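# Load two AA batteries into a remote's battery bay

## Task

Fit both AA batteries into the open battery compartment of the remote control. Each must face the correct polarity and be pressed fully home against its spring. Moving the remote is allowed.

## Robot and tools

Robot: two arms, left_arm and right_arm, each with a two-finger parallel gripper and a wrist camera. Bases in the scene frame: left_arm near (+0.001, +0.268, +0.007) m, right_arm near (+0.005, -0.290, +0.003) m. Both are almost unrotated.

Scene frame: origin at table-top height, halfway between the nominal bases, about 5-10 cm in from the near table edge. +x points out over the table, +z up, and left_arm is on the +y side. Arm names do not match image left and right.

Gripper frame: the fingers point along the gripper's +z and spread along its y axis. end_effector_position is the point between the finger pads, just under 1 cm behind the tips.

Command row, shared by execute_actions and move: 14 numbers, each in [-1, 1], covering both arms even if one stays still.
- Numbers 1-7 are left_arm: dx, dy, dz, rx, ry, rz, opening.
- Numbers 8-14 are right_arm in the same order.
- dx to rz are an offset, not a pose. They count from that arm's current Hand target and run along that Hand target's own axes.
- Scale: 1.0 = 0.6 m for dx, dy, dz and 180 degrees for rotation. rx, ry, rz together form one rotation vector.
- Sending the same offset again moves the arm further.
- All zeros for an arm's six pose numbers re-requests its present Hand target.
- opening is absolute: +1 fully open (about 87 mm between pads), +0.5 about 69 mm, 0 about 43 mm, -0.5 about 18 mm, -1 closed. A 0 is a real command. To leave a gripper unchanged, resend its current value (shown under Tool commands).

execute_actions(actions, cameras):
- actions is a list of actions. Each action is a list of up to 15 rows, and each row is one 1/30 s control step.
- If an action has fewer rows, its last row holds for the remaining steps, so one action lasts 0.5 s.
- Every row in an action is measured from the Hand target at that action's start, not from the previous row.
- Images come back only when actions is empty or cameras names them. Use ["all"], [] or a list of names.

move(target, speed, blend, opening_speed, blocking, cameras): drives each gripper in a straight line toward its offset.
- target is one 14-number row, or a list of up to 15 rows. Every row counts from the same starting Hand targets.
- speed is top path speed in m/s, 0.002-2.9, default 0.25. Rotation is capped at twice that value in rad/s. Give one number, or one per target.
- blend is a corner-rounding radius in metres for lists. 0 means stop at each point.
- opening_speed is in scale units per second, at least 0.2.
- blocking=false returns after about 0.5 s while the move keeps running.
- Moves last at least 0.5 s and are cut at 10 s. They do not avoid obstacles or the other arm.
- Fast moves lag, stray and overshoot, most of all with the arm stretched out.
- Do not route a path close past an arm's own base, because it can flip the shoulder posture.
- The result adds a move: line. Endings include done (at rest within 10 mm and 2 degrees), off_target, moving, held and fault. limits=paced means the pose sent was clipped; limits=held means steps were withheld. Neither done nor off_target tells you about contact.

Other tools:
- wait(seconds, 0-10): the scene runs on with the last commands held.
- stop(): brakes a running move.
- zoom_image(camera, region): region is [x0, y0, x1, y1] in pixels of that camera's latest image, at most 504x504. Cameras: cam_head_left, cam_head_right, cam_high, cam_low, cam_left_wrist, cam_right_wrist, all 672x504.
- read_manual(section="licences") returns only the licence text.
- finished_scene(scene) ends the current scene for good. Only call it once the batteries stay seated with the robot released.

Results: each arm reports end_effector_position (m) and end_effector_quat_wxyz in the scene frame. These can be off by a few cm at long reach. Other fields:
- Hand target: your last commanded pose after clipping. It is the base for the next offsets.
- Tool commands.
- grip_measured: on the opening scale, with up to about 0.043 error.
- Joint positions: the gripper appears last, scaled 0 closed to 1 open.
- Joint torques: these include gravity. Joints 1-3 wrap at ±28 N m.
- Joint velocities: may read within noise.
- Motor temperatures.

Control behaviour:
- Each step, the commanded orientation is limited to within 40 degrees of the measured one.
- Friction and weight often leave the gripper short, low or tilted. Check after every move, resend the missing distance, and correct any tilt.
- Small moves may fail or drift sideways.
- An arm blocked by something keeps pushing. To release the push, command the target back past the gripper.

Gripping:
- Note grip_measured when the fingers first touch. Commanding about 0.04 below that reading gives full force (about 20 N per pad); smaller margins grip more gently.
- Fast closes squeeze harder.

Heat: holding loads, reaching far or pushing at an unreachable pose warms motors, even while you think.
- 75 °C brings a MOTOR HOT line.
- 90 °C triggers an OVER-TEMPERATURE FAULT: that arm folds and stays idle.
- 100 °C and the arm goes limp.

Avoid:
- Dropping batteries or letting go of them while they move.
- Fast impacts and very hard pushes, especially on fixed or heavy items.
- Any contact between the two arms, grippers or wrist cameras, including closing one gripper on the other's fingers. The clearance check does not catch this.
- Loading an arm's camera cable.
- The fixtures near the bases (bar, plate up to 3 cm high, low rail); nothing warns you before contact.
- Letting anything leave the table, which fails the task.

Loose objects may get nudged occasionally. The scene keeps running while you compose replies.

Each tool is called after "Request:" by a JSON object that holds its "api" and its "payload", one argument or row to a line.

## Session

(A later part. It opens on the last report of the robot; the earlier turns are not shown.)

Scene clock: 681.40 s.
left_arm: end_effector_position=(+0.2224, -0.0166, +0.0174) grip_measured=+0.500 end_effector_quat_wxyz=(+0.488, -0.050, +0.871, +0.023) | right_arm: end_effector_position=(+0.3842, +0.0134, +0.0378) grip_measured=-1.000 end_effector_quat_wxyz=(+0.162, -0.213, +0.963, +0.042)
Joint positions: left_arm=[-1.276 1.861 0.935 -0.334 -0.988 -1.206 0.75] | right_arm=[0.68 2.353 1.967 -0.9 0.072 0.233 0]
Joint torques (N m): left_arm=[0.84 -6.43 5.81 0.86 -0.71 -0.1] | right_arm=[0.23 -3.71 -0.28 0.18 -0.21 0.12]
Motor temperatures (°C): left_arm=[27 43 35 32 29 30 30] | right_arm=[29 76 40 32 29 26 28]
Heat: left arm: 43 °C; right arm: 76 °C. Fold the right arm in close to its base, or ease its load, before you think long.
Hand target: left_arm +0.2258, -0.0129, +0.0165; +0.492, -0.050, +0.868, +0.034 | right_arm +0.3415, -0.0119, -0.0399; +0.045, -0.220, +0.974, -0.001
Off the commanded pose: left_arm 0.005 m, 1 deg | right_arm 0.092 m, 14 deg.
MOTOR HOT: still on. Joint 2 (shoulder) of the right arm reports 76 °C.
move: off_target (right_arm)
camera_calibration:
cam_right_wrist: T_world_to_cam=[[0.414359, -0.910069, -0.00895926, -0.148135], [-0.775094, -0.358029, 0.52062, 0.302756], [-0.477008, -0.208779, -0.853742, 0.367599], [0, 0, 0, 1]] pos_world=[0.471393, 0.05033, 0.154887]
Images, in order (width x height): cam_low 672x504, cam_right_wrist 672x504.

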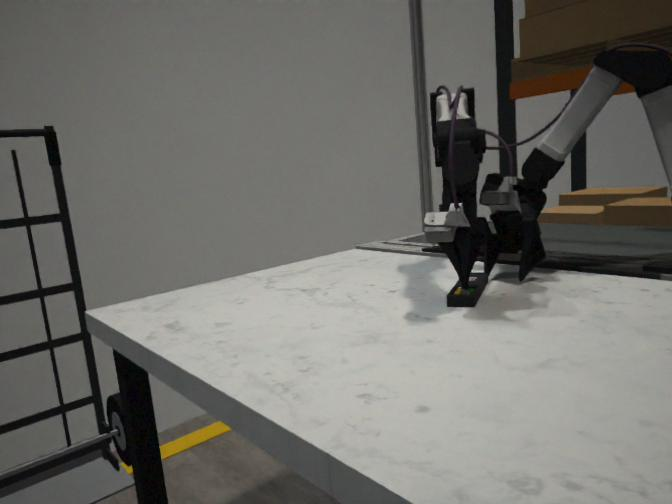

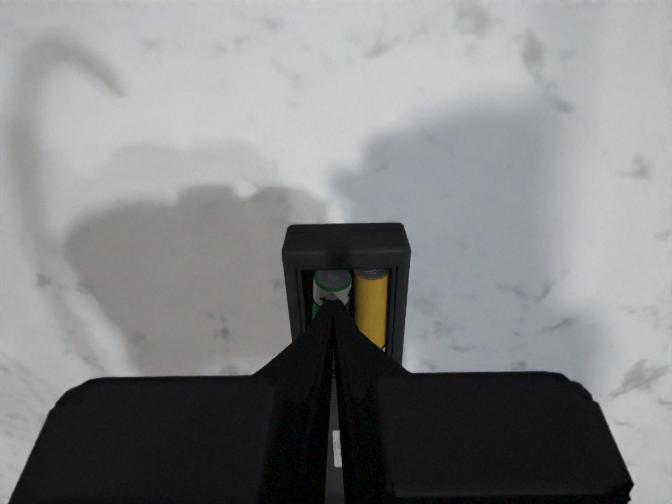

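Request:
{"api": "move", "payload": {
  "target": [
    [0,0,0,0,0,0,0.5,0.05,0,0.0,0,0,0,-1],
    [0,0,0,0,0,0,0.5,0.08,0,0.02,0,0,0,-1]
  ],
  "speed": 0.09,
  "cameras": ["cam_right_wrist","cam_low"]
}}

Request:
{"api": "zoom_image", "payload": {
  "camera": "cam_right_wrist",
  "region": [220, 200, 450, 420]
}}

Request:
{"api": "zoom_image", "payload": {
  "camera": "cam_low",
  "region": [420, 230, 540, 320]
}}

Scene clock: 683.80 s.
left_arm: end_effector_position=(+0.2224, -0.0166, +0.0174) grip_measured=+0.500 end_effector_quat_wxyz=(+0.488, -0.050, +0.871, +0.023) | right_arm: end_effector_position=(+0.3595, +0.0044, +0.0333) grip_measured=-1.000 end_effector_quat_wxyz=(+0.187, -0.206, +0.958, +0.065)
Joint positions: left_arm=[-1.276 1.861 0.935 -0.334 -0.988 -1.206 0.75] | right_arm=[0.691 2.183 1.656 -0.693 0.058 0.255 0]
Joint torques (N m): left_arm=[0.84 -6.43 5.81 0.87 -0.71 -0.1] | right_arm=[1.02 -1.28 -1.52 -0.1 -0.02 0.14]
Motor temperatures (°C): left_arm=[27 43 35 32 29 30 30] | right_arm=[29 75 39 32 29 26 28]
Heat: left arm: 43 °C; right arm: 75 °C. Fold the right arm in close to its base, or ease its load, before you think long.
Hand target: left_arm +0.2258, -0.0129, +0.0165; +0.492, -0.050, +0.868, +0.034 | right_arm +0.2995, -0.0322, -0.0560; +0.045, -0.220, +0.974, -0.001
Off the commanded pose: left_arm 0.005 m, 1 deg | right_arm 0.114 m, 18 deg.
MOTOR HOT: still on. Joint 2 (shoulder) of the right arm reports 75 °C.
move: off_target (right_arm)
camera_calibration:
cam_right_wrist: T_world_to_cam=[[0.411093, -0.910419, -0.0462602, -0.143782], [-0.796387, -0.38337, 0.467755, 0.292246], [-0.443588, -0.15545, -0.882647, 0.338817], [0, 0, 0, 1]] pos_world=[0.442144, 0.033806, 0.155705]
Images, in order (width x height): cam_low 672x504, cam_right_wrist 672x504.

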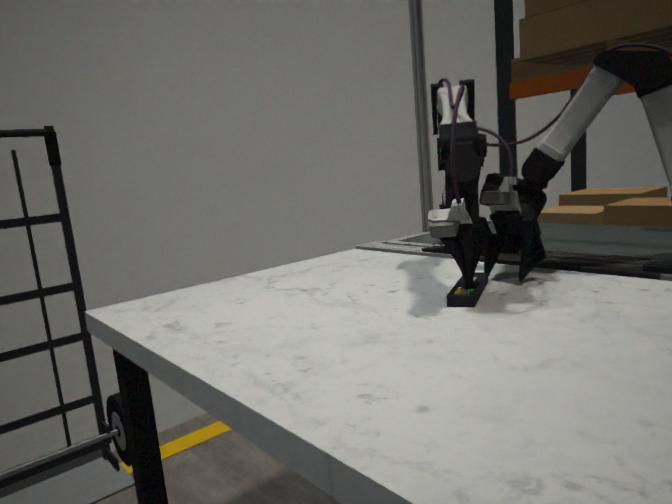

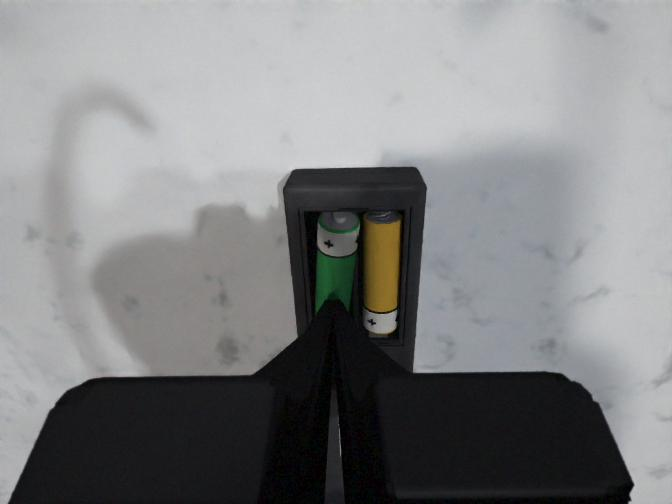

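Scaled by 2.191 from the camera's 672x504 image, which has a finer 960x720 frame.

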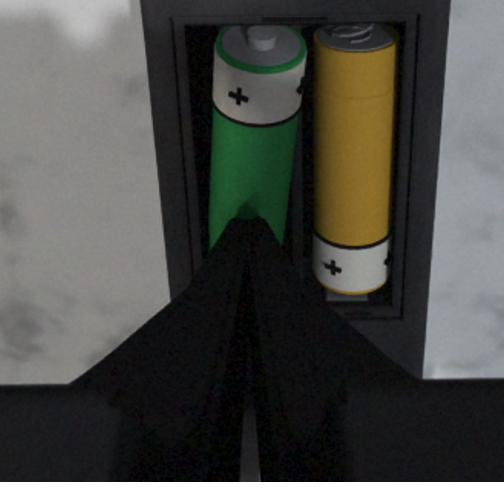

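Scaled by 4.200 from the camera's 672x504 image, which has a finer 960x720 frame.

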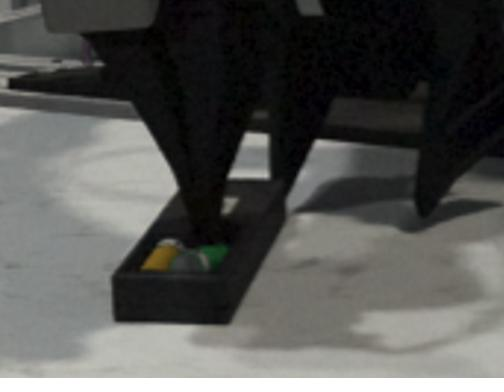

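Request:
{"api": "move", "payload": {
  "target": [
    [0,0,0,0,0,0,0.5,-0.04,0,-0.17,0,0,0,-1],
    [0,0,0,0,0,0,0.5,0,0,-0.23,0,-0.12,0,-1]
  ],
  "speed": 0.15,
  "cameras": ["cam_right_wrist"]
}}

Request:
{"api": "zoom_image", "payload": {
  "camera": "cam_right_wrist",
  "region": [220, 60, 450, 280]
}}

Scene clock: 687.77 s.
left_arm: end_effector_position=(+0.2222, -0.0163, +0.0176) grip_measured=+0.500 end_effector_quat_wxyz=(+0.488, -0.049, +0.871, +0.025) | right_arm: end_effector_position=(+0.2860, -0.0369, +0.0736) grip_measured=-1.000 end_effector_quat_wxyz=(+0.208, -0.220, +0.952, +0.037)
Joint positions: left_arm=[-1.277 1.861 0.935 -0.336 -0.99 -1.205 0.75] | right_arm=[0.77 1.832 1.321 -0.704 0.149 0.287 0]
Joint torques (N m): left_arm=[0.94 -6.43 5.79 0.88 -0.7 -0.11] | right_arm=[0.62 -12.21 5.91 1.11 0.18 0.12]
Motor temperatures (°C): left_arm=[27 43 35 32 29 30 30] | right_arm=[29 75 39 32 29 26 28]
Heat: left arm: 43 °C; right arm: 75 °C. Fold the right arm in close to its base, or ease its load, before you think long.
Hand target: left_arm +0.2259, -0.0129, +0.0166; +0.493, -0.050, +0.868, +0.034 | right_arm +0.2872, -0.0346, +0.0814; +0.227, -0.216, +0.949, +0.040
Off the commanded pose: left_arm 0.005 m, 1 deg | right_arm 0.008 m, 2 deg.
MOTOR HOT: still on. Joint 2 (shoulder) of the right arm reports 75 °C.
move: done
camera_calibration:
cam_right_wrist: T_world_to_cam=[[0.425039, -0.904882, 0.0230256, -0.158157], [-0.816431, -0.37226, 0.441434, 0.207058], [-0.390874, -0.206426, -0.896998, 0.319465], [0, 0, 0, 1]] pos_world=[0.361142, -0.0000880902, 0.198799]
Images, in order (width x height): cam_right_wrist 672x504.

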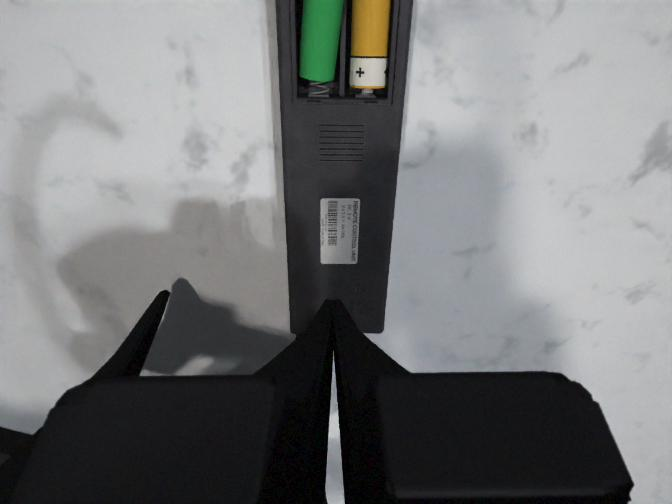

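Scaled by 2.191 from the camera's 672x504 image, which has a finer 960x720 frame.

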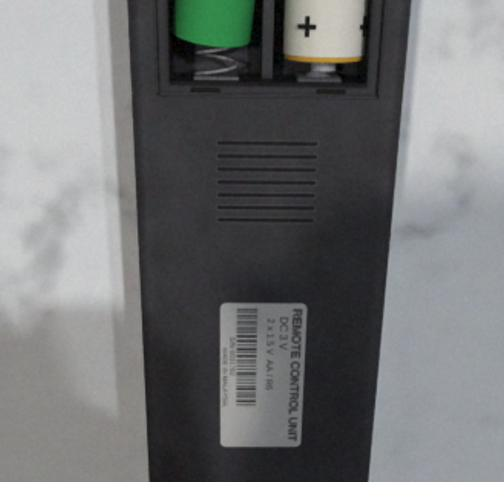

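Request:
{"api": "move", "payload": {
  "target": [
    [0,0,0,0,0,0,0.5,-0.152,0,0.117,0,0.08,0,-0.45],
    [0,0,0,0,0,0,0.5,-0.138,0,0.145,0,0.08,0,-0.45]
  ],
  "speed": 0.12,
  "cameras": ["cam_right_wrist"]
}}

Request:
{"api": "zoom_image", "payload": {
  "camera": "cam_right_wrist",
  "region": [220, 200, 450, 420]
}}

Scene clock: 692.37 s.
left_arm: end_effector_position=(+0.2222, -0.0163, +0.0176) grip_measured=+0.500 end_effector_quat_wxyz=(+0.488, -0.049, +0.871, +0.025) | right_arm: end_effector_position=(+0.3881, +0.0126, +0.0437) grip_measured=-0.450 end_effector_quat_wxyz=(+0.107, -0.219, +0.970, +0.004)
Joint positions: left_arm=[-1.277 1.861 0.935 -0.336 -0.99 -1.205 0.75] | right_arm=[0.681 2.554 2.361 -1.225 0.091 0.228 0.275]
Joint torques (N m): left_arm=[0.94 -6.43 5.81 0.88 -0.69 -0.11] | right_arm=[-0.66 -15.06 5.83 0.74 -0.13 -0.04]
Motor temperatures (°C): left_arm=[27 43 35 32 29 30 30] | right_arm=[29 75 39 32 29 26 28]
Heat: left arm: 43 °C; right arm: 75 °C. Fold the right arm in close to its base, or ease its load, before you think long.
Hand target: left_arm +0.2259, -0.0129, +0.0166; +0.493, -0.050, +0.868, +0.034 | right_arm +0.3897, +0.0130, +0.0408; +0.106, -0.220, +0.970, +0.013
Off the commanded pose: left_arm 0.005 m, 1 deg | right_arm 0.003 m, 1 deg.
MOTOR HOT: still on. Joint 2 (shoulder) of the right arm reports 75 °C.
move: done
camera_calibration:
cam_right_wrist: T_world_to_cam=[[0.416925, -0.907931, 0.0428397, -0.153775], [-0.723115, -0.302763, 0.620838, 0.277202], [-0.550707, -0.289821, -0.782768, 0.400866], [0, 0, 0, 1]] pos_world=[0.485321, 0.0604887, 0.148275]
Images, in order (width x height): cam_right_wrist 672x504.

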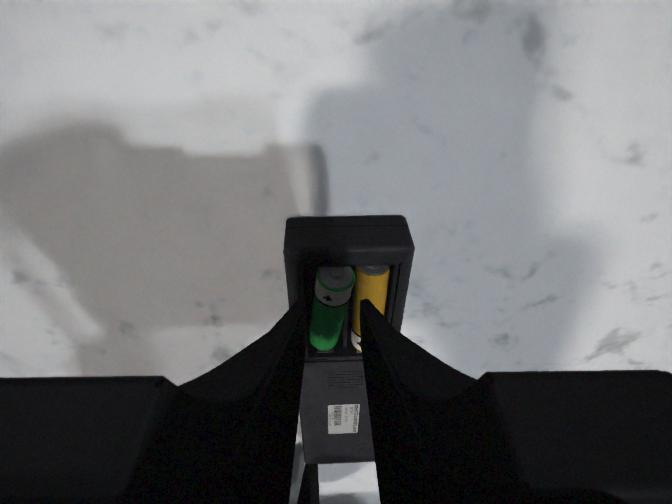

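Scaled by 2.191 from the camera's 672x504 image, which has a finer 960x720 frame.

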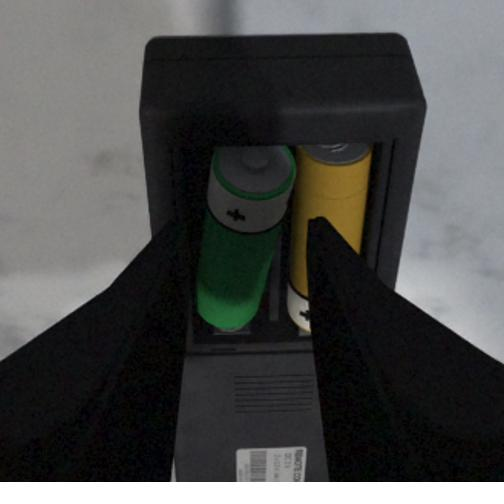

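Request:
{"api": "move", "payload": {
  "target": [
    [0,0,0,0,0,0,0.5,0.004,0,0.017,0,0,0,-0.45],
    [0,0,0,0,0,0,0.5,0.004,0,0.017,0,0,0,-0.95],
    [0,0,0,0,0,0,0.5,0.07,0.002,0.02,0,0.03,0,-0.95],
    [0,0,0,0,0,0,0.5,0.1,0.002,0.04,0,0.08,0,-0.95]
  ],
  "speed": 0.1,
  "opening_speed": 2,
  "cameras": ["cam_right_wrist","cam_low"]
}}

Request:
{"api": "zoom_image", "payload": {
  "camera": "cam_right_wrist",
  "region": [220, 200, 450, 420]
}}

Request:
{"api": "zoom_image", "payload": {
  "camera": "cam_low",
  "region": [420, 230, 540, 320]
}}

Scene clock: 697.27 s.
left_arm: end_effector_position=(+0.2227, -0.0159, +0.0176) grip_measured=+0.500 end_effector_quat_wxyz=(+0.488, -0.050, +0.871, +0.025) | right_arm: end_effector_position=(+0.3557, -0.0033, +0.0313) grip_measured=-0.641 end_effector_quat_wxyz=(+0.034, -0.222, +0.974, -0.005)
Joint positions: left_arm=[-1.275 1.861 0.935 -0.336 -0.99 -1.205 0.75] | right_arm=[0.679 2.547 2.295 -1.305 0.042 0.231 0.179]
Joint torques (N m): left_arm=[0.76 -6.45 5.81 0.88 -0.7 -0.11] | right_arm=[-0.14 -9.22 5.96 0.01 -0.2 0.09]
Motor temperatures (°C): left_arm=[27 43 35 32 29 30 30] | right_arm=[29 75 39 32 29 26 28]
Heat: left arm: 43 °C; right arm: 75 °C. Fold the right arm in close to its base, or ease its load, before you think long.
Hand target: left_arm +0.2258, -0.0129, +0.0165; +0.493, -0.050, +0.868, +0.034 | right_arm +0.3412, -0.0096, +0.0046; -0.016, -0.219, +0.975, -0.015
Off the commanded pose: left_arm 0.004 m, 1 deg | right_arm 0.031 m, 6 deg.
MOTOR HOT: still on. Joint 2 (shoulder) of the right arm reports 75 °C.
move: off_target (right_arm)
camera_calibration:
cam_right_wrist: T_world_to_cam=[[0.424199, -0.905105, 0.0289926, -0.156216], [-0.628342, -0.271131, 0.72916, 0.219637], [-0.652106, -0.327526, -0.683728, 0.40151], [0, 0, 0, 1]] pos_world=[0.466101, 0.0496634, 0.118903]
Images, in order (width x height): cam_low 672x504, cam_right_wrist 672x504.

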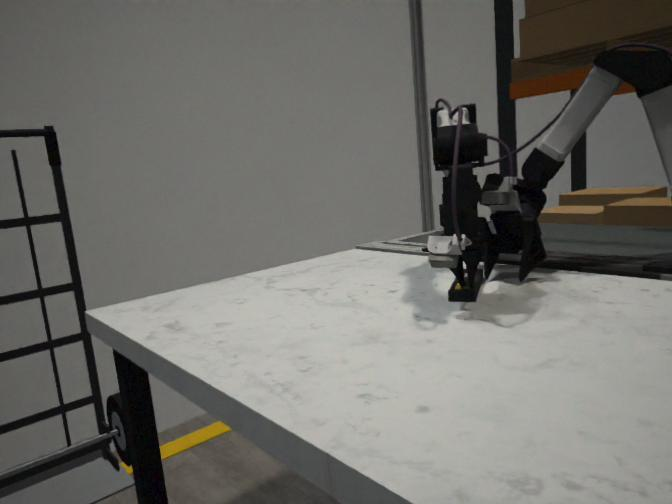

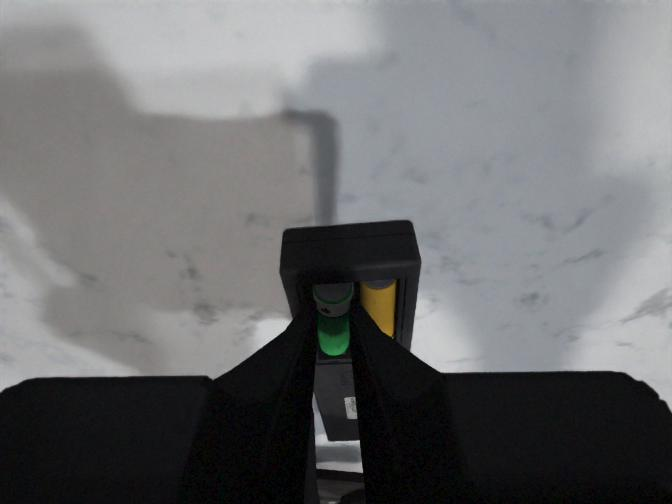

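Scaled by 2.191 from the camera's 672x504 image, which has a finer 960x720 frame.

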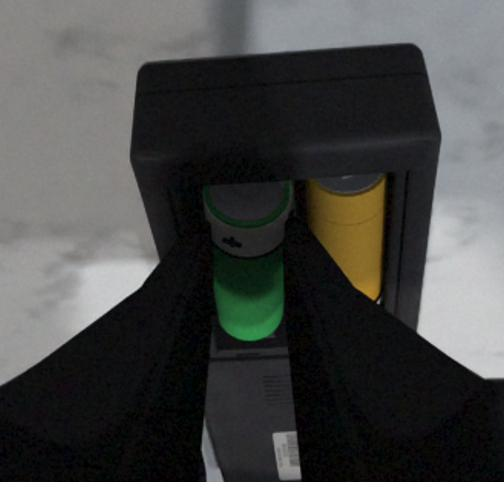

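Scaled by 4.200 from the camera's 672x504 image, which has a finer 960x720 frame.

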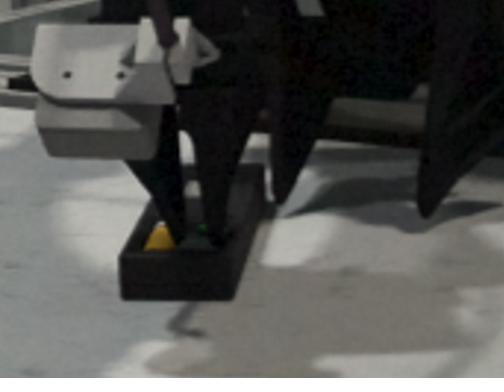

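Request:
{"api": "move", "payload": {
  "target": [
    [0,0,0,0,0,0,0.5,-0.02,0,0.01,0,-0.03,0,-0.95],
    [0,0,0,0,0,0,0.5,-0.02,0,0.01,0,-0.03,0,-0.5],
    [0,0,0,0,0,0,0.5,-0.02,0,-0.1,0,-0.03,0,-0.5],
    [0,0,0,0,0,0,0.5,0.05,0,-0.12,0,-0.1,0,-0.5]
  ],
  "speed": 0.1,
  "opening_speed": 1,
  "cameras": ["cam_right_wrist","cam_left_wrist","cam_low"]
}}

Request:
{"api": "zoom_image", "payload": {
  "camera": "cam_right_wrist",
  "region": [220, 60, 450, 280]
}}

Request:
{"api": "zoom_image", "payload": {
  "camera": "cam_low",
  "region": [420, 230, 540, 320]
}}

Scene clock: 703.67 s.
left_arm: end_effector_position=(+0.2228, -0.0159, +0.0176) grip_measured=+0.500 end_effector_quat_wxyz=(+0.489, -0.050, +0.871, +0.025) | right_arm: end_effector_position=(+0.3140, -0.0222, +0.0665) grip_measured=-0.500 end_effector_quat_wxyz=(+0.114, -0.222, +0.968, +0.016)
Joint positions: left_arm=[-1.275 1.861 0.935 -0.336 -0.99 -1.205 0.75] | right_arm=[0.722 2.124 1.725 -0.998 0.082 0.263 0.25]
Joint torques (N m): left_arm=[0.76 -6.43 5.82 0.88 -0.69 -0.11] | right_arm=[0.58 -15.54 5.82 0.78 0.15 0.16]
Motor temperatures (°C): left_arm=[27 43 35 32 29 30 30] | right_arm=[29 74 39 32 29 26 28]
Heat: left arm: 43 °C; right arm: 74 °C. Fold the right arm in close to its base, or ease its load, before you think long.
Hand target: left_arm +0.2258, -0.0130, +0.0165; +0.492, -0.050, +0.868, +0.034 | right_arm +0.3159, -0.0199, +0.0777; +0.136, -0.219, +0.966, +0.020
Off the commanded pose: left_arm 0.004 m, 1 deg | right_arm 0.012 m, 3 deg.
MOTOR HOT: still on. Joint 2 (shoulder) of the right arm reports 74 °C.
move: off_target (right_arm); target 2's new opening was sent with right_arm's hand 0.033 m and 3 deg from that target
camera_calibration:
cam_left_wrist: T_world_to_cam=[[0.132633, -0.991165, 0.000197002, -0.0456435], [-0.980851, -0.131282, -0.143863, 0.240262], [0.142618, 0.0188878, -0.989598, 0.126207], [0, 0, 0, 1]] pos_world=[0.223716, -0.016082, 0.159468]
cam_right_wrist: T_world_to_cam=[[0.424529, -0.905126, 0.0228404, -0.156373], [-0.725782, -0.325113, 0.606252, 0.200166], [-0.541309, -0.273949, -0.794945, 0.366019], [0, 0, 0, 1]] pos_world=[0.409791, 0.02381, 0.173186]
Images, in order (width x height): cam_low 672x504, cam_left_wrist 672x504, cam_right_wrist 672x504.

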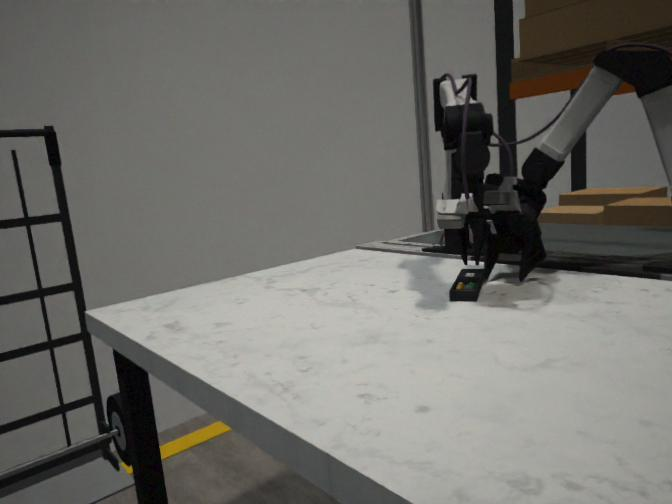

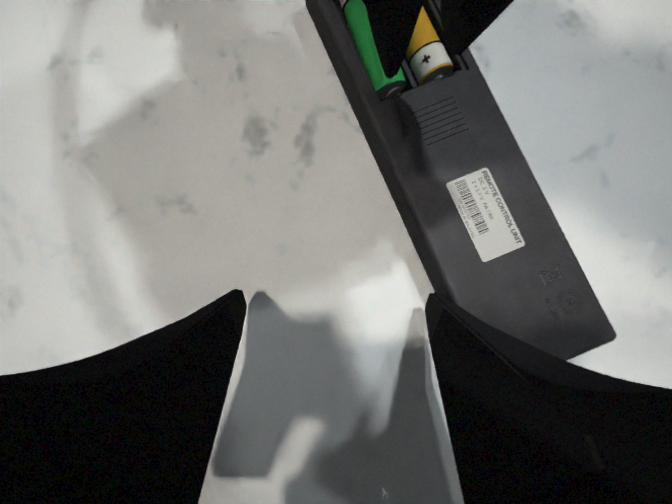

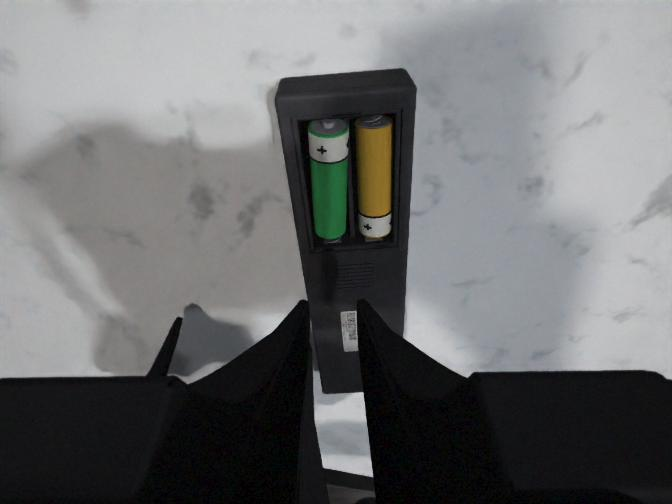

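Scaled by 2.191 from the camera's 672x504 image, which has a finer 960x720 frame.

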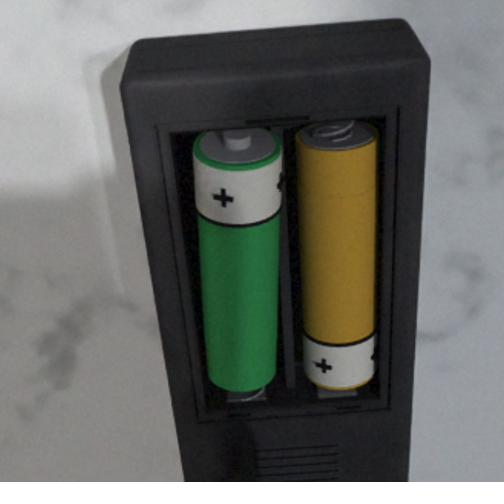

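Scaled by 4.200 from the camera's 672x504 image, which has a finer 960x720 frame.

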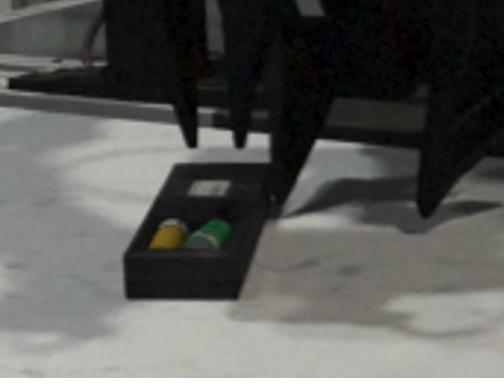

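Request:
{"api": "move", "payload": {
  "target": [0,0,0,0,0,-0.06,0.5,0.06,0,-0.1,0,-0.08,0,-0.5],
  "speed": 0.15,
  "cameras": ["cam_right_wrist"]
}}

Request:
{"api": "zoom_image", "payload": {
  "camera": "cam_right_wrist",
  "region": [250, 0, 450, 180]
}}

Scene clock: 706.20 s.
left_arm: end_effector_position=(+0.2256, -0.0300, +0.0340) grip_measured=+0.500 end_effector_quat_wxyz=(+0.525, -0.115, +0.843, -0.026) | right_arm: end_effector_position=(+0.2960, -0.0319, +0.1155) grip_measured=-0.500 end_effector_quat_wxyz=(+0.279, -0.194, +0.939, +0.046)
Joint positions: left_arm=[-1.306 1.848 0.935 -0.3 -1.071 -1.346 0.75] | right_arm=[0.791 1.733 1.327 -0.678 0.224 0.323 0.25]
Joint torques (N m): left_arm=[3.64 -7.69 2.7 0.68 0.15 -0.54] | right_arm=[1.44 -14.67 5.98 0.3 -0.11 -0.03]
Motor temperatures (°C): left_arm=[27 43 35 32 29 30 30] | right_arm=[29 75 39 32 29 26 28]
Heat: left arm: 43 °C; right arm: 75 °C. Fold the right arm in close to its base, or ease its load, before you think long.
Hand target: left_arm +0.2259, -0.0129, +0.0166; +0.494, -0.131, +0.860, -0.012 | right_arm +0.2693, -0.0407, +0.1256; +0.256, -0.215, +0.941, +0.047
Off the commanded pose: left_arm 0.024 m, 5 deg | right_arm 0.030 m, 3 deg.
MOTOR HOT: still on. Joint 2 (shoulder) of the right arm reports 75 °C.
move: off_target (left_arm, right_arm)
camera_calibration:
cam_right_wrist: T_world_to_cam=[[0.381635, -0.924048, 0.0221148, -0.146509], [-0.882896, -0.357349, 0.304625, 0.234546], [-0.273585, -0.135781, -0.952216, 0.335925], [0, 0, 0, 1]] pos_world=[0.354897, -0.00595405, 0.251665]
Images, in order (width x height): cam_right_wrist 672x504.

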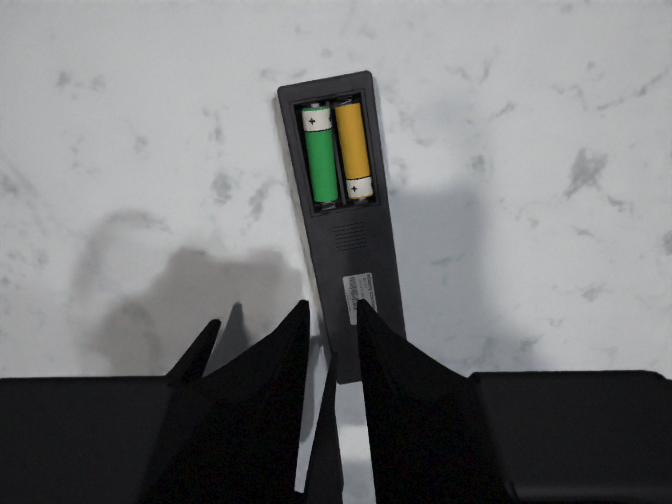

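Scaled by 2.520 from the camera's 672x504 image, which has a finer 960x720 frame.

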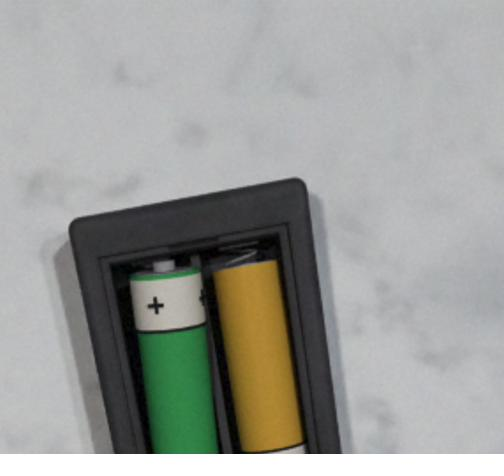

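Request:
{"api": "move", "payload": {
  "target": [
    [0,0,0,0,0,0.06,0.5,0,0,0,0,0,0,-0.5],
    [0,0,0,0,0,0.06,0.5,0,0,0,0,0,0,-0.5]
  ],
  "speed": 0.1,
  "cameras": ["cam_left_wrist","cam_right_wrist","cam_head_right"]
}}

Request:
{"api": "zoom_image", "payload": {
  "camera": "cam_right_wrist",
  "region": [250, 60, 450, 240]
}}

Scene clock: 708.53 s.
left_arm: end_effector_position=(+0.2250, -0.0198, +0.0339) grip_measured=+0.500 end_effector_quat_wxyz=(+0.529, -0.064, +0.846, +0.016) | right_arm: end_effector_position=(+0.2960, -0.0432, +0.1167) grip_measured=-0.500 end_effector_quat_wxyz=(+0.280, -0.194, +0.940, +0.020)
Joint positions: left_arm=[-1.306 1.848 0.935 -0.326 -1.085 -1.239 0.75] | right_arm=[0.791 1.725 1.327 -0.709 0.268 0.316 0.25]
Joint torques (N m): left_arm=[3.37 -5.59 5.68 0.75 0.3 0.12] | right_arm=[1.48 -14.08 6.05 0.53 -0.51 0.04]
Motor temperatures (°C): left_arm=[27 43 35 32 29 30 30] | right_arm=[29 75 39 32 29 26 28]
Heat: left arm: 43 °C; right arm: 75 °C. Fold the right arm in close to its base, or ease its load, before you think long.
Hand target: left_arm +0.2259, -0.0130, +0.0166; +0.493, -0.050, +0.868, +0.034 | right_arm +0.2693, -0.0407, +0.1256; +0.256, -0.215, +0.941, +0.047
Off the commanded pose: left_arm 0.019 m, 6 deg | right_arm 0.028 m, 5 deg.
MOTOR HOT: still on. Joint 2 (shoulder) of the right arm reports 75 °C.
move: off_target (left_arm, right_arm)
camera_calibration:
cam_left_wrist: T_world_to_cam=[[0.146465, -0.988507, 0.0374445, -0.0541183], [-0.960594, -0.151165, -0.233255, 0.242332], [0.236235, -0.0018052, -0.971694, 0.119957], [0, 0, 0, 1]] pos_world=[0.212371, -0.0166476, 0.175113]
cam_right_wrist: T_world_to_cam=[[0.366244, -0.92789, 0.069905, -0.158023], [-0.892062, -0.328741, 0.310088, 0.233513], [-0.264747, -0.175927, -0.948134, 0.330718], [0, 0, 0, 1]] pos_world=[0.35374, -0.0116798, 0.252202]
Images, in order (width x height): cam_head_right 672x504, cam_left_wrist 672x504, cam_right_wrist 672x504.

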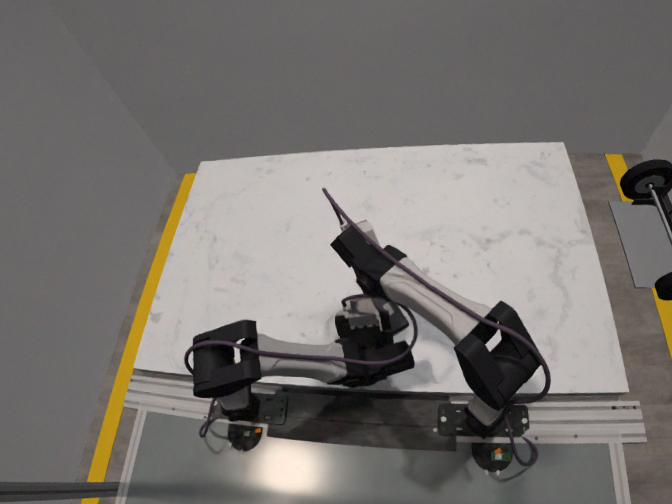

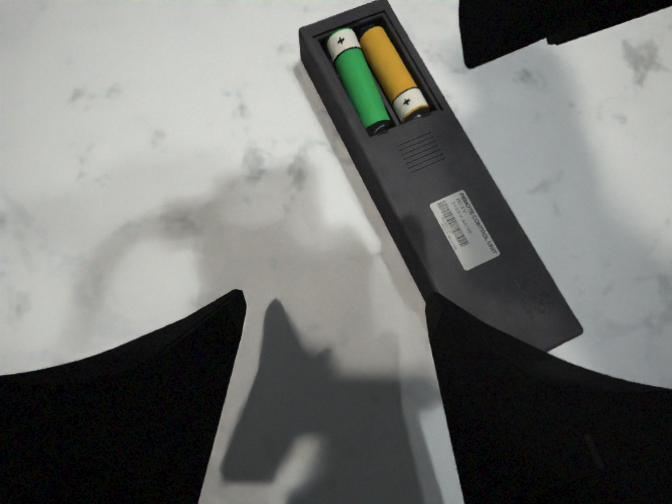

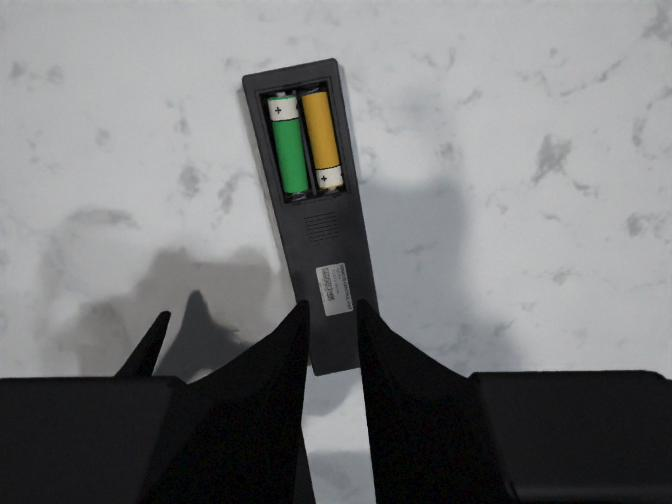

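Scaled by 2.520 from the camera's 672x504 image, which has a finer 960x720 frame.

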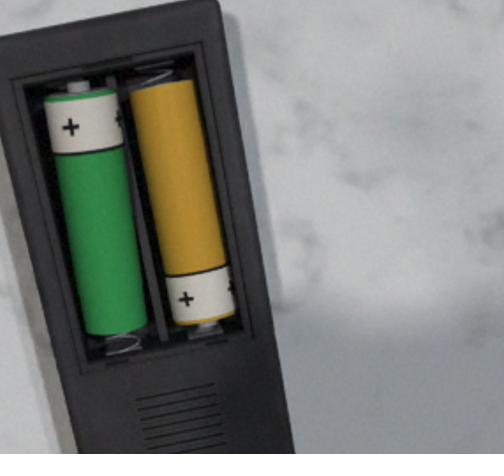

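Request:
{"api": "move", "payload": {
  "target": [0,0,0,0,0,0,0.5,-0.1,-0.05,-0.03,0,0,0,-0.5],
  "speed": 0.1
}}

Request:
{"api": "move", "payload": {
  "target": [0,-0.02,-0.1,0,0,0,0.5,0,-0.08,-0.03,0,0,0,-0.5],
  "speed": 0.1,
  "cameras": ["cam_left_wrist","cam_right_wrist","cam_low","cam_head_right"]
}}

Scene clock: 711.07 s.
left_arm: end_effector_position=(+0.2272, -0.0193, +0.0245) grip_measured=+0.500 end_effector_quat_wxyz=(+0.499, -0.057, +0.865, +0.021) | right_arm: end_effector_position=(+0.3159, -0.0535, +0.1655) grip_measured=-0.500 end_effector_quat_wxyz=(+0.251, -0.213, +0.943, +0.036)
Joint positions: left_arm=[-1.274 1.858 0.95 -0.334 -1.011 -1.206 0.75] | right_arm=[0.702 1.78 1.599 -0.945 0.166 0.216 0.25]
Joint torques (N m): left_arm=[0.61 -6.32 4.68 0.88 -0.46 -0.1] | right_arm=[-0.55 -8.51 10.55 1.05 -0.09 -0.02]
Motor temperatures (°C): left_arm=[27 43 35 32 29 30 30] | right_arm=[29 75 39 32 29 26 28]
Heat: left arm: 43 °C; right arm: 75 °C. Fold the right arm in close to its base, or ease its load, before you think long.
Hand target: left_arm +0.2259, -0.0130, +0.0167; +0.493, -0.050, +0.868, +0.034 | right_arm +0.3205, -0.0486, +0.1721; +0.257, -0.215, +0.941, +0.047
Off the commanded pose: left_arm 0.010 m, 2 deg | right_arm 0.009 m, 1 deg.
MOTOR HOT: still on. Joint 2 (shoulder) of the right arm reports 75 °C.
move: done

Scene clock: 712.60 s.
left_arm: end_effector_position=(+0.1743, -0.0245, +0.0434) grip_measured=+0.500 end_effector_quat_wxyz=(+0.486, -0.045, +0.872, +0.039) | right_arm: end_effector_position=(+0.3310, -0.0984, +0.1727) grip_measured=-0.500 end_effector_quat_wxyz=(+0.239, -0.214, +0.947, +0.032)
Joint positions: left_arm=[-1.432 1.866 1.086 -0.763 -1.018 -1.505 0.75] | right_arm=[0.573 1.748 1.599 -0.987 0.108 0.101 0.25]
Joint torques (N m): left_arm=[-0.09 -6.35 7.83 0.31 -0.73 -0.21] | right_arm=[-0.42 -11.3 9.51 1.04 -0.15 -0.04]
Motor temperatures (°C): left_arm=[27 43 35 32 29 30 30] | right_arm=[29 75 39 32 29 26 28]
Heat: left arm: 43 °C; right arm: 75 °C. Fold the right arm in close to its base, or ease its load, before you think long.
Hand target: left_arm +0.1762, -0.0314, +0.0473; +0.493, -0.050, +0.868, +0.034 | right_arm +0.3327, -0.0955, +0.1886; +0.257, -0.215, +0.941, +0.047
Off the commanded pose: left_arm 0.008 m, 1 deg | right_arm 0.016 m, 3 deg.
MOTOR HOT: still on. Joint 2 (shoulder) of the right arm reports 75 °C.
move: off_target (right_arm)
camera_calibration:
cam_left_wrist: T_world_to_cam=[[0.138387, -0.989974, -0.0282901, -0.0475233], [-0.981007, -0.133101, -0.1411, 0.195154], [0.13592, 0.0472791, -0.989591, 0.160649], [0, 0, 0, 1]] pos_world=[0.176188, -0.028667, 0.185169]
cam_right_wrist: T_world_to_cam=[[0.410859, -0.910734, 0.0419441, -0.234267], [-0.847163, -0.36437, 0.386715, 0.197648], [-0.336911, -0.194419, -0.921245, 0.400718], [0, 0, 0, 1]] pos_world=[0.398696, -0.0634304, 0.302552]
Images, in order (width x height): cam_head_right 672x504, cam_low 672x504, cam_left_wrist 672x504, cam_right_wrist 672x504.

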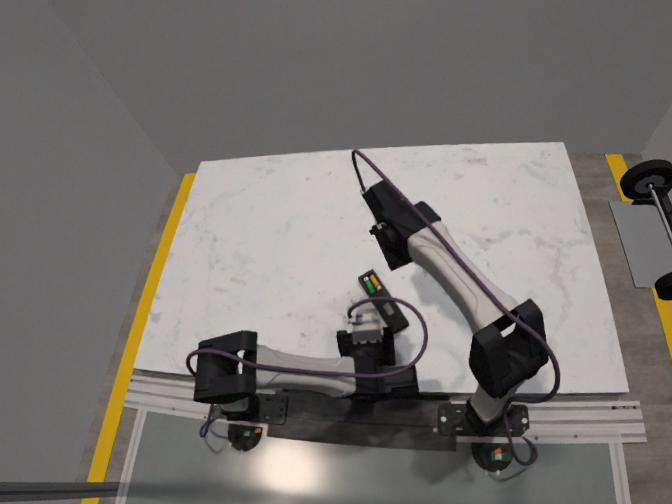

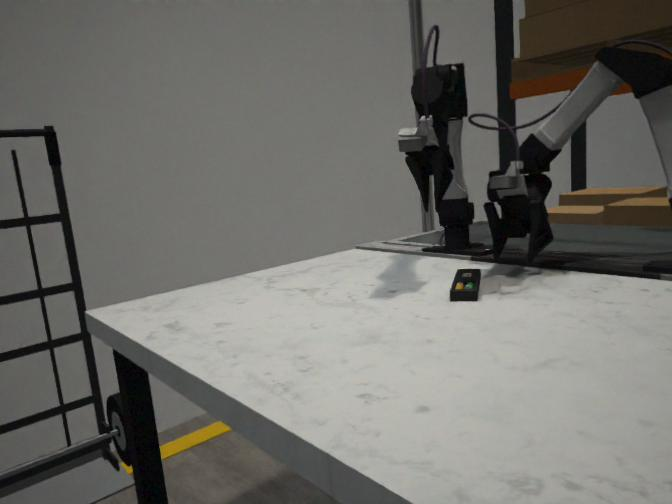

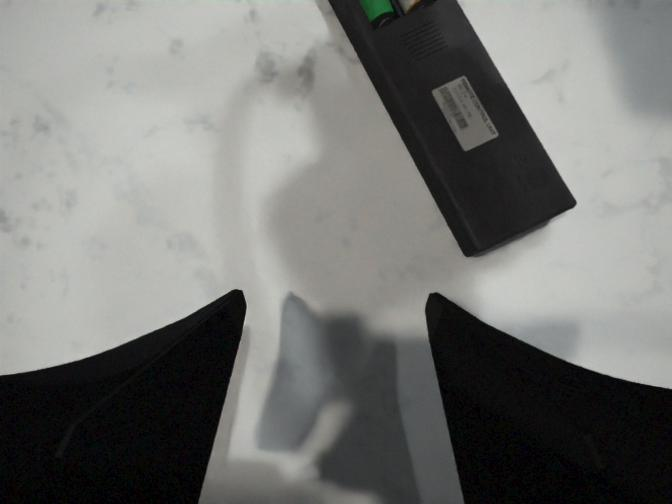

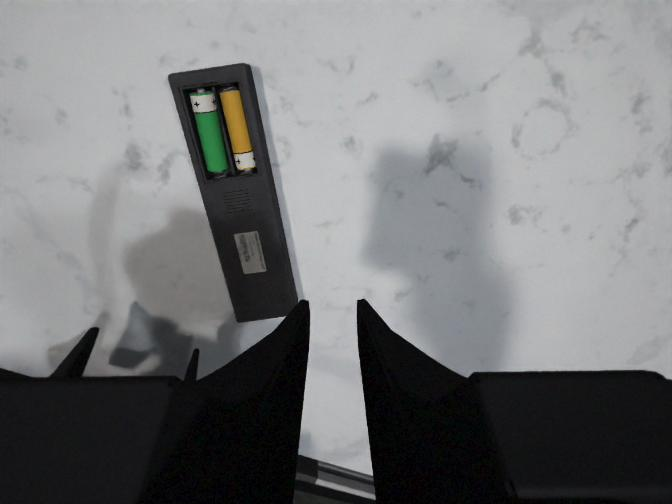

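Request:
{"api": "zoom_image", "payload": {
  "camera": "cam_right_wrist",
  "region": [160, 60, 280, 190]
}}

Request:
{"api": "zoom_image", "payload": {
  "camera": "cam_low",
  "region": [430, 255, 500, 310]
}}

Scaled by 3.877 from the camera's 672x504 image, which has a finer 960x720 frame.

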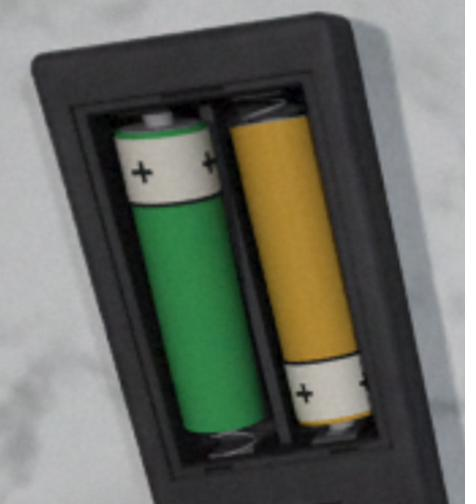

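Scaled by 7.200 from the camera's 672x504 image, which has a finer 960x720 frame.

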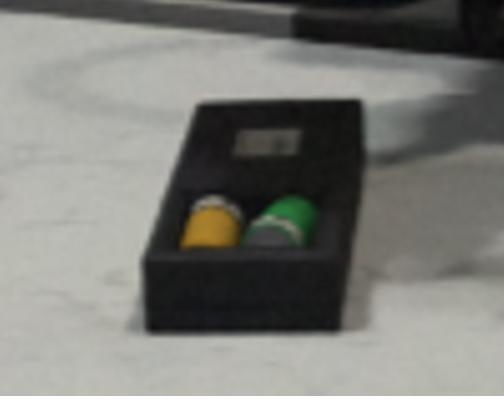

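Request:
{"api": "move", "payload": {
  "target": [0,0,0,0,0,0,0.5,-0.006,0.121,0.188,0,0.1,-0.02,-1],
  "speed": 0.15,
  "cameras": ["cam_right_wrist"]
}}

Request:
{"api": "zoom_image", "payload": {
  "camera": "cam_right_wrist",
  "region": [220, 130, 450, 350]
}}

Scene clock: 717.07 s.
left_arm: end_effector_position=(+0.1743, -0.0246, +0.0434) grip_measured=+0.500 end_effector_quat_wxyz=(+0.486, -0.048, +0.872, +0.037) | right_arm: end_effector_position=(+0.3548, -0.0159, +0.0854) grip_measured=-1.000 end_effector_quat_wxyz=(+0.100, -0.250, +0.963, -0.009)
Joint positions: left_arm=[-1.432 1.866 1.086 -0.765 -1.018 -1.512 0.75] | right_arm=[0.689 2.342 2.15 -1.249 0.103 0.173 0]
Joint torques (N m): left_arm=[-0.09 -6.35 7.83 0.31 -0.73 -0.14] | right_arm=[0.35 -13.05 10.36 0.55 -0.13 0.14]
Motor temperatures (°C): left_arm=[27 43 36 31 29 30 30] | right_arm=[29 74 40 32 29 26 28]
Heat: left arm: 43 °C; right arm: 74 °C. Fold the right arm in close to its base, or ease its load, before you think long.
Hand target: left_arm +0.1762, -0.0314, +0.0473; +0.493, -0.050, +0.868, +0.034 | right_arm +0.3566, -0.0063, +0.0914; +0.107, -0.249, +0.963, +0.005
Off the commanded pose: left_arm 0.008 m, 1 deg | right_arm 0.012 m, 2 deg.
MOTOR HOT: still on. Joint 2 (shoulder) of the right arm reports 74 °C.
move: off_target (right_arm)
camera_calibration:
cam_right_wrist: T_world_to_cam=[[0.470896, -0.879324, 0.0710358, -0.188587], [-0.69968, -0.32322, 0.637162, 0.208484], [-0.537312, -0.34974, -0.767449, 0.3999], [0, 0, 0, 1]] pos_world=[0.449548, 0.0414184, 0.187462]
Images, in order (width x height): cam_right_wrist 672x504.

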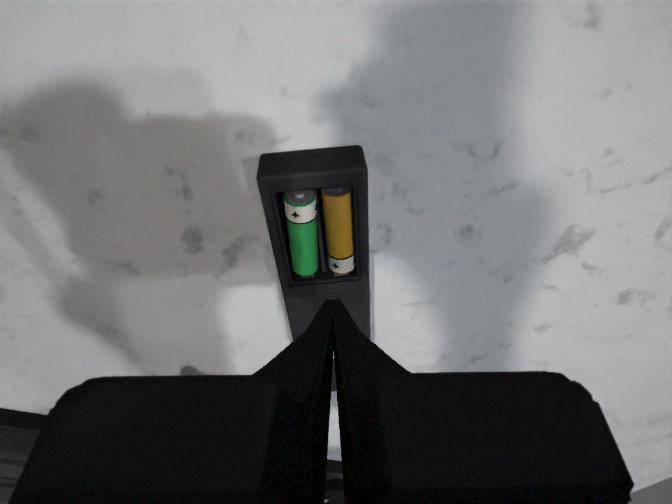

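Scaled by 2.191 from the camera's 672x504 image, which has a finer 960x720 frame.

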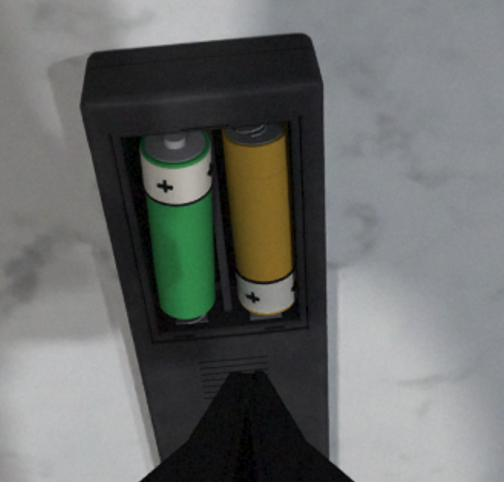

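Request:
{"api": "move", "payload": {
  "target": [
    [0,0,0,0,0,0,0.5,-0.011,0.02,0.0,0,0,0,-1],
    [0,0,0,0,0,0,0.5,0.004,0.02,0.08,0,0,0,-1],
    [0,0,0,0,0,0,0.5,0.012,0.02,0.13,0,0,0,-1]
  ],
  "speed": 0.1,
  "cameras": ["cam_right_wrist","cam_low"]
}}

Request:
{"api": "zoom_image", "payload": {
  "camera": "cam_right_wrist",
  "region": [220, 200, 450, 420]
}}

Request:
{"api": "zoom_image", "payload": {
  "camera": "cam_low",
  "region": [420, 230, 540, 320]
}}

Scene clock: 721.17 s.
left_arm: end_effector_position=(+0.1743, -0.0246, +0.0434) grip_measured=+0.500 end_effector_quat_wxyz=(+0.486, -0.049, +0.872, +0.037) | right_arm: end_effector_position=(+0.3589, +0.0019, +0.0374) grip_measured=-1.000 end_effector_quat_wxyz=(+0.112, -0.249, +0.962, -0.001)
Joint positions: left_arm=[-1.432 1.866 1.086 -0.765 -1.018 -1.513 0.75] | right_arm=[0.71 2.376 2.018 -1.055 0.102 0.194 0]
Joint torques (N m): left_arm=[-0.09 -6.34 7.84 0.31 -0.73 -0.14] | right_arm=[-0.27 -10.89 3.18 1.24 -0.11 0.02]
Motor temperatures (°C): left_arm=[27 43 36 31 29 30 30] | right_arm=[29 75 41 32 29 26 28]
Heat: left arm: 43 °C; right arm: 75 °C. Fold the right arm in close to its base, or ease its load, before you think long.
Hand target: left_arm +0.1762, -0.0314, +0.0473; +0.493, -0.050, +0.868, +0.034 | right_arm +0.3607, +0.0057, +0.0132; +0.107, -0.249, +0.963, +0.005
Off the commanded pose: left_arm 0.008 m, 1 deg | right_arm 0.025 m, 1 deg.
MOTOR HOT: still on. Joint 2 (shoulder) of the right arm reports 75 °C.
move: off_target (right_arm)
camera_calibration:
cam_right_wrist: T_world_to_cam=[[0.470029, -0.88054, 0.061005, -0.170774], [-0.712336, -0.337613, 0.615301, 0.253022], [-0.521202, -0.332665, -0.785928, 0.366402], [0, 0, 0, 1]] pos_world=[0.451474, 0.0569393, 0.142698]
Images, in order (width x height): cam_low 672x504, cam_right_wrist 672x504.

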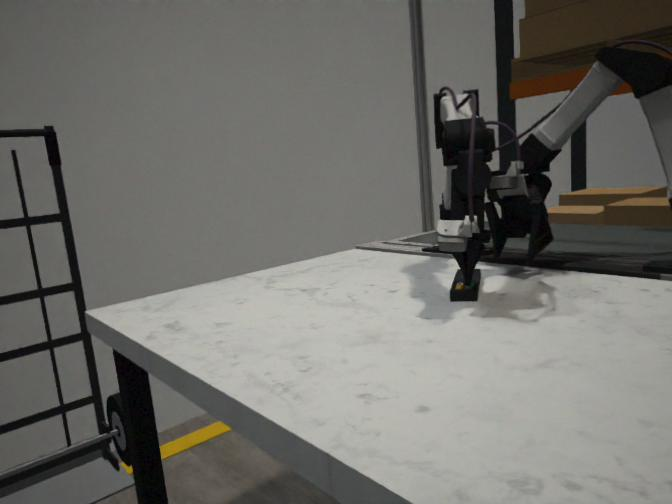

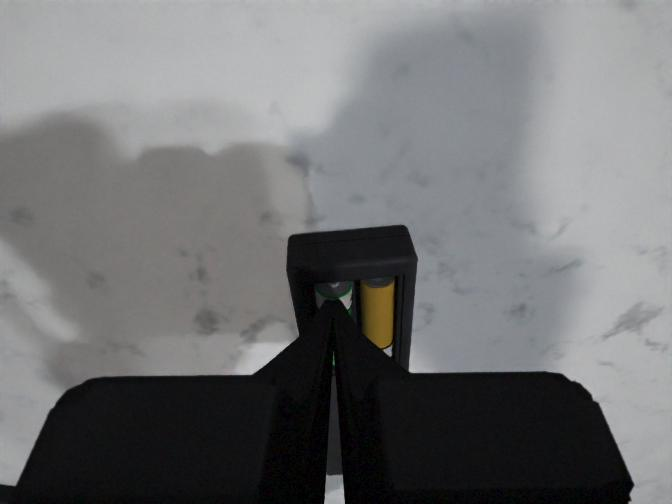

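Scaled by 2.191 from the camera's 672x504 image, which has a finer 960x720 frame.

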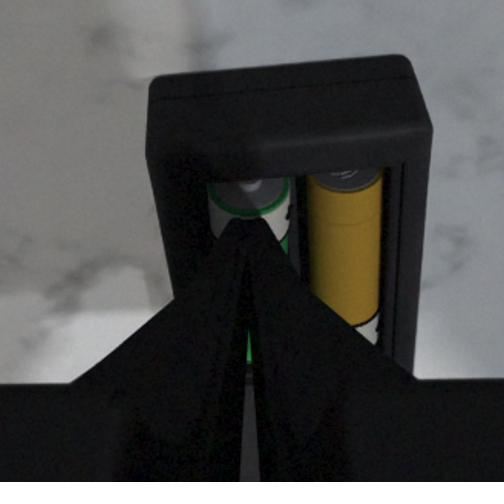

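Scaled by 4.200 from the camera's 672x504 image, which has a finer 960x720 frame.

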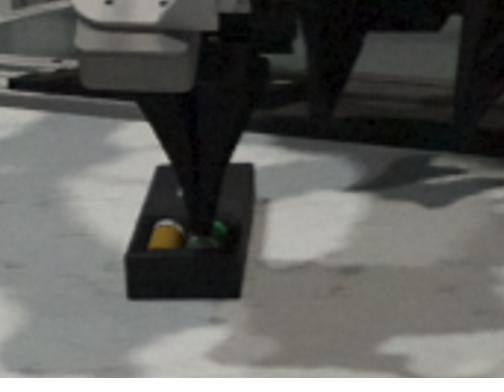

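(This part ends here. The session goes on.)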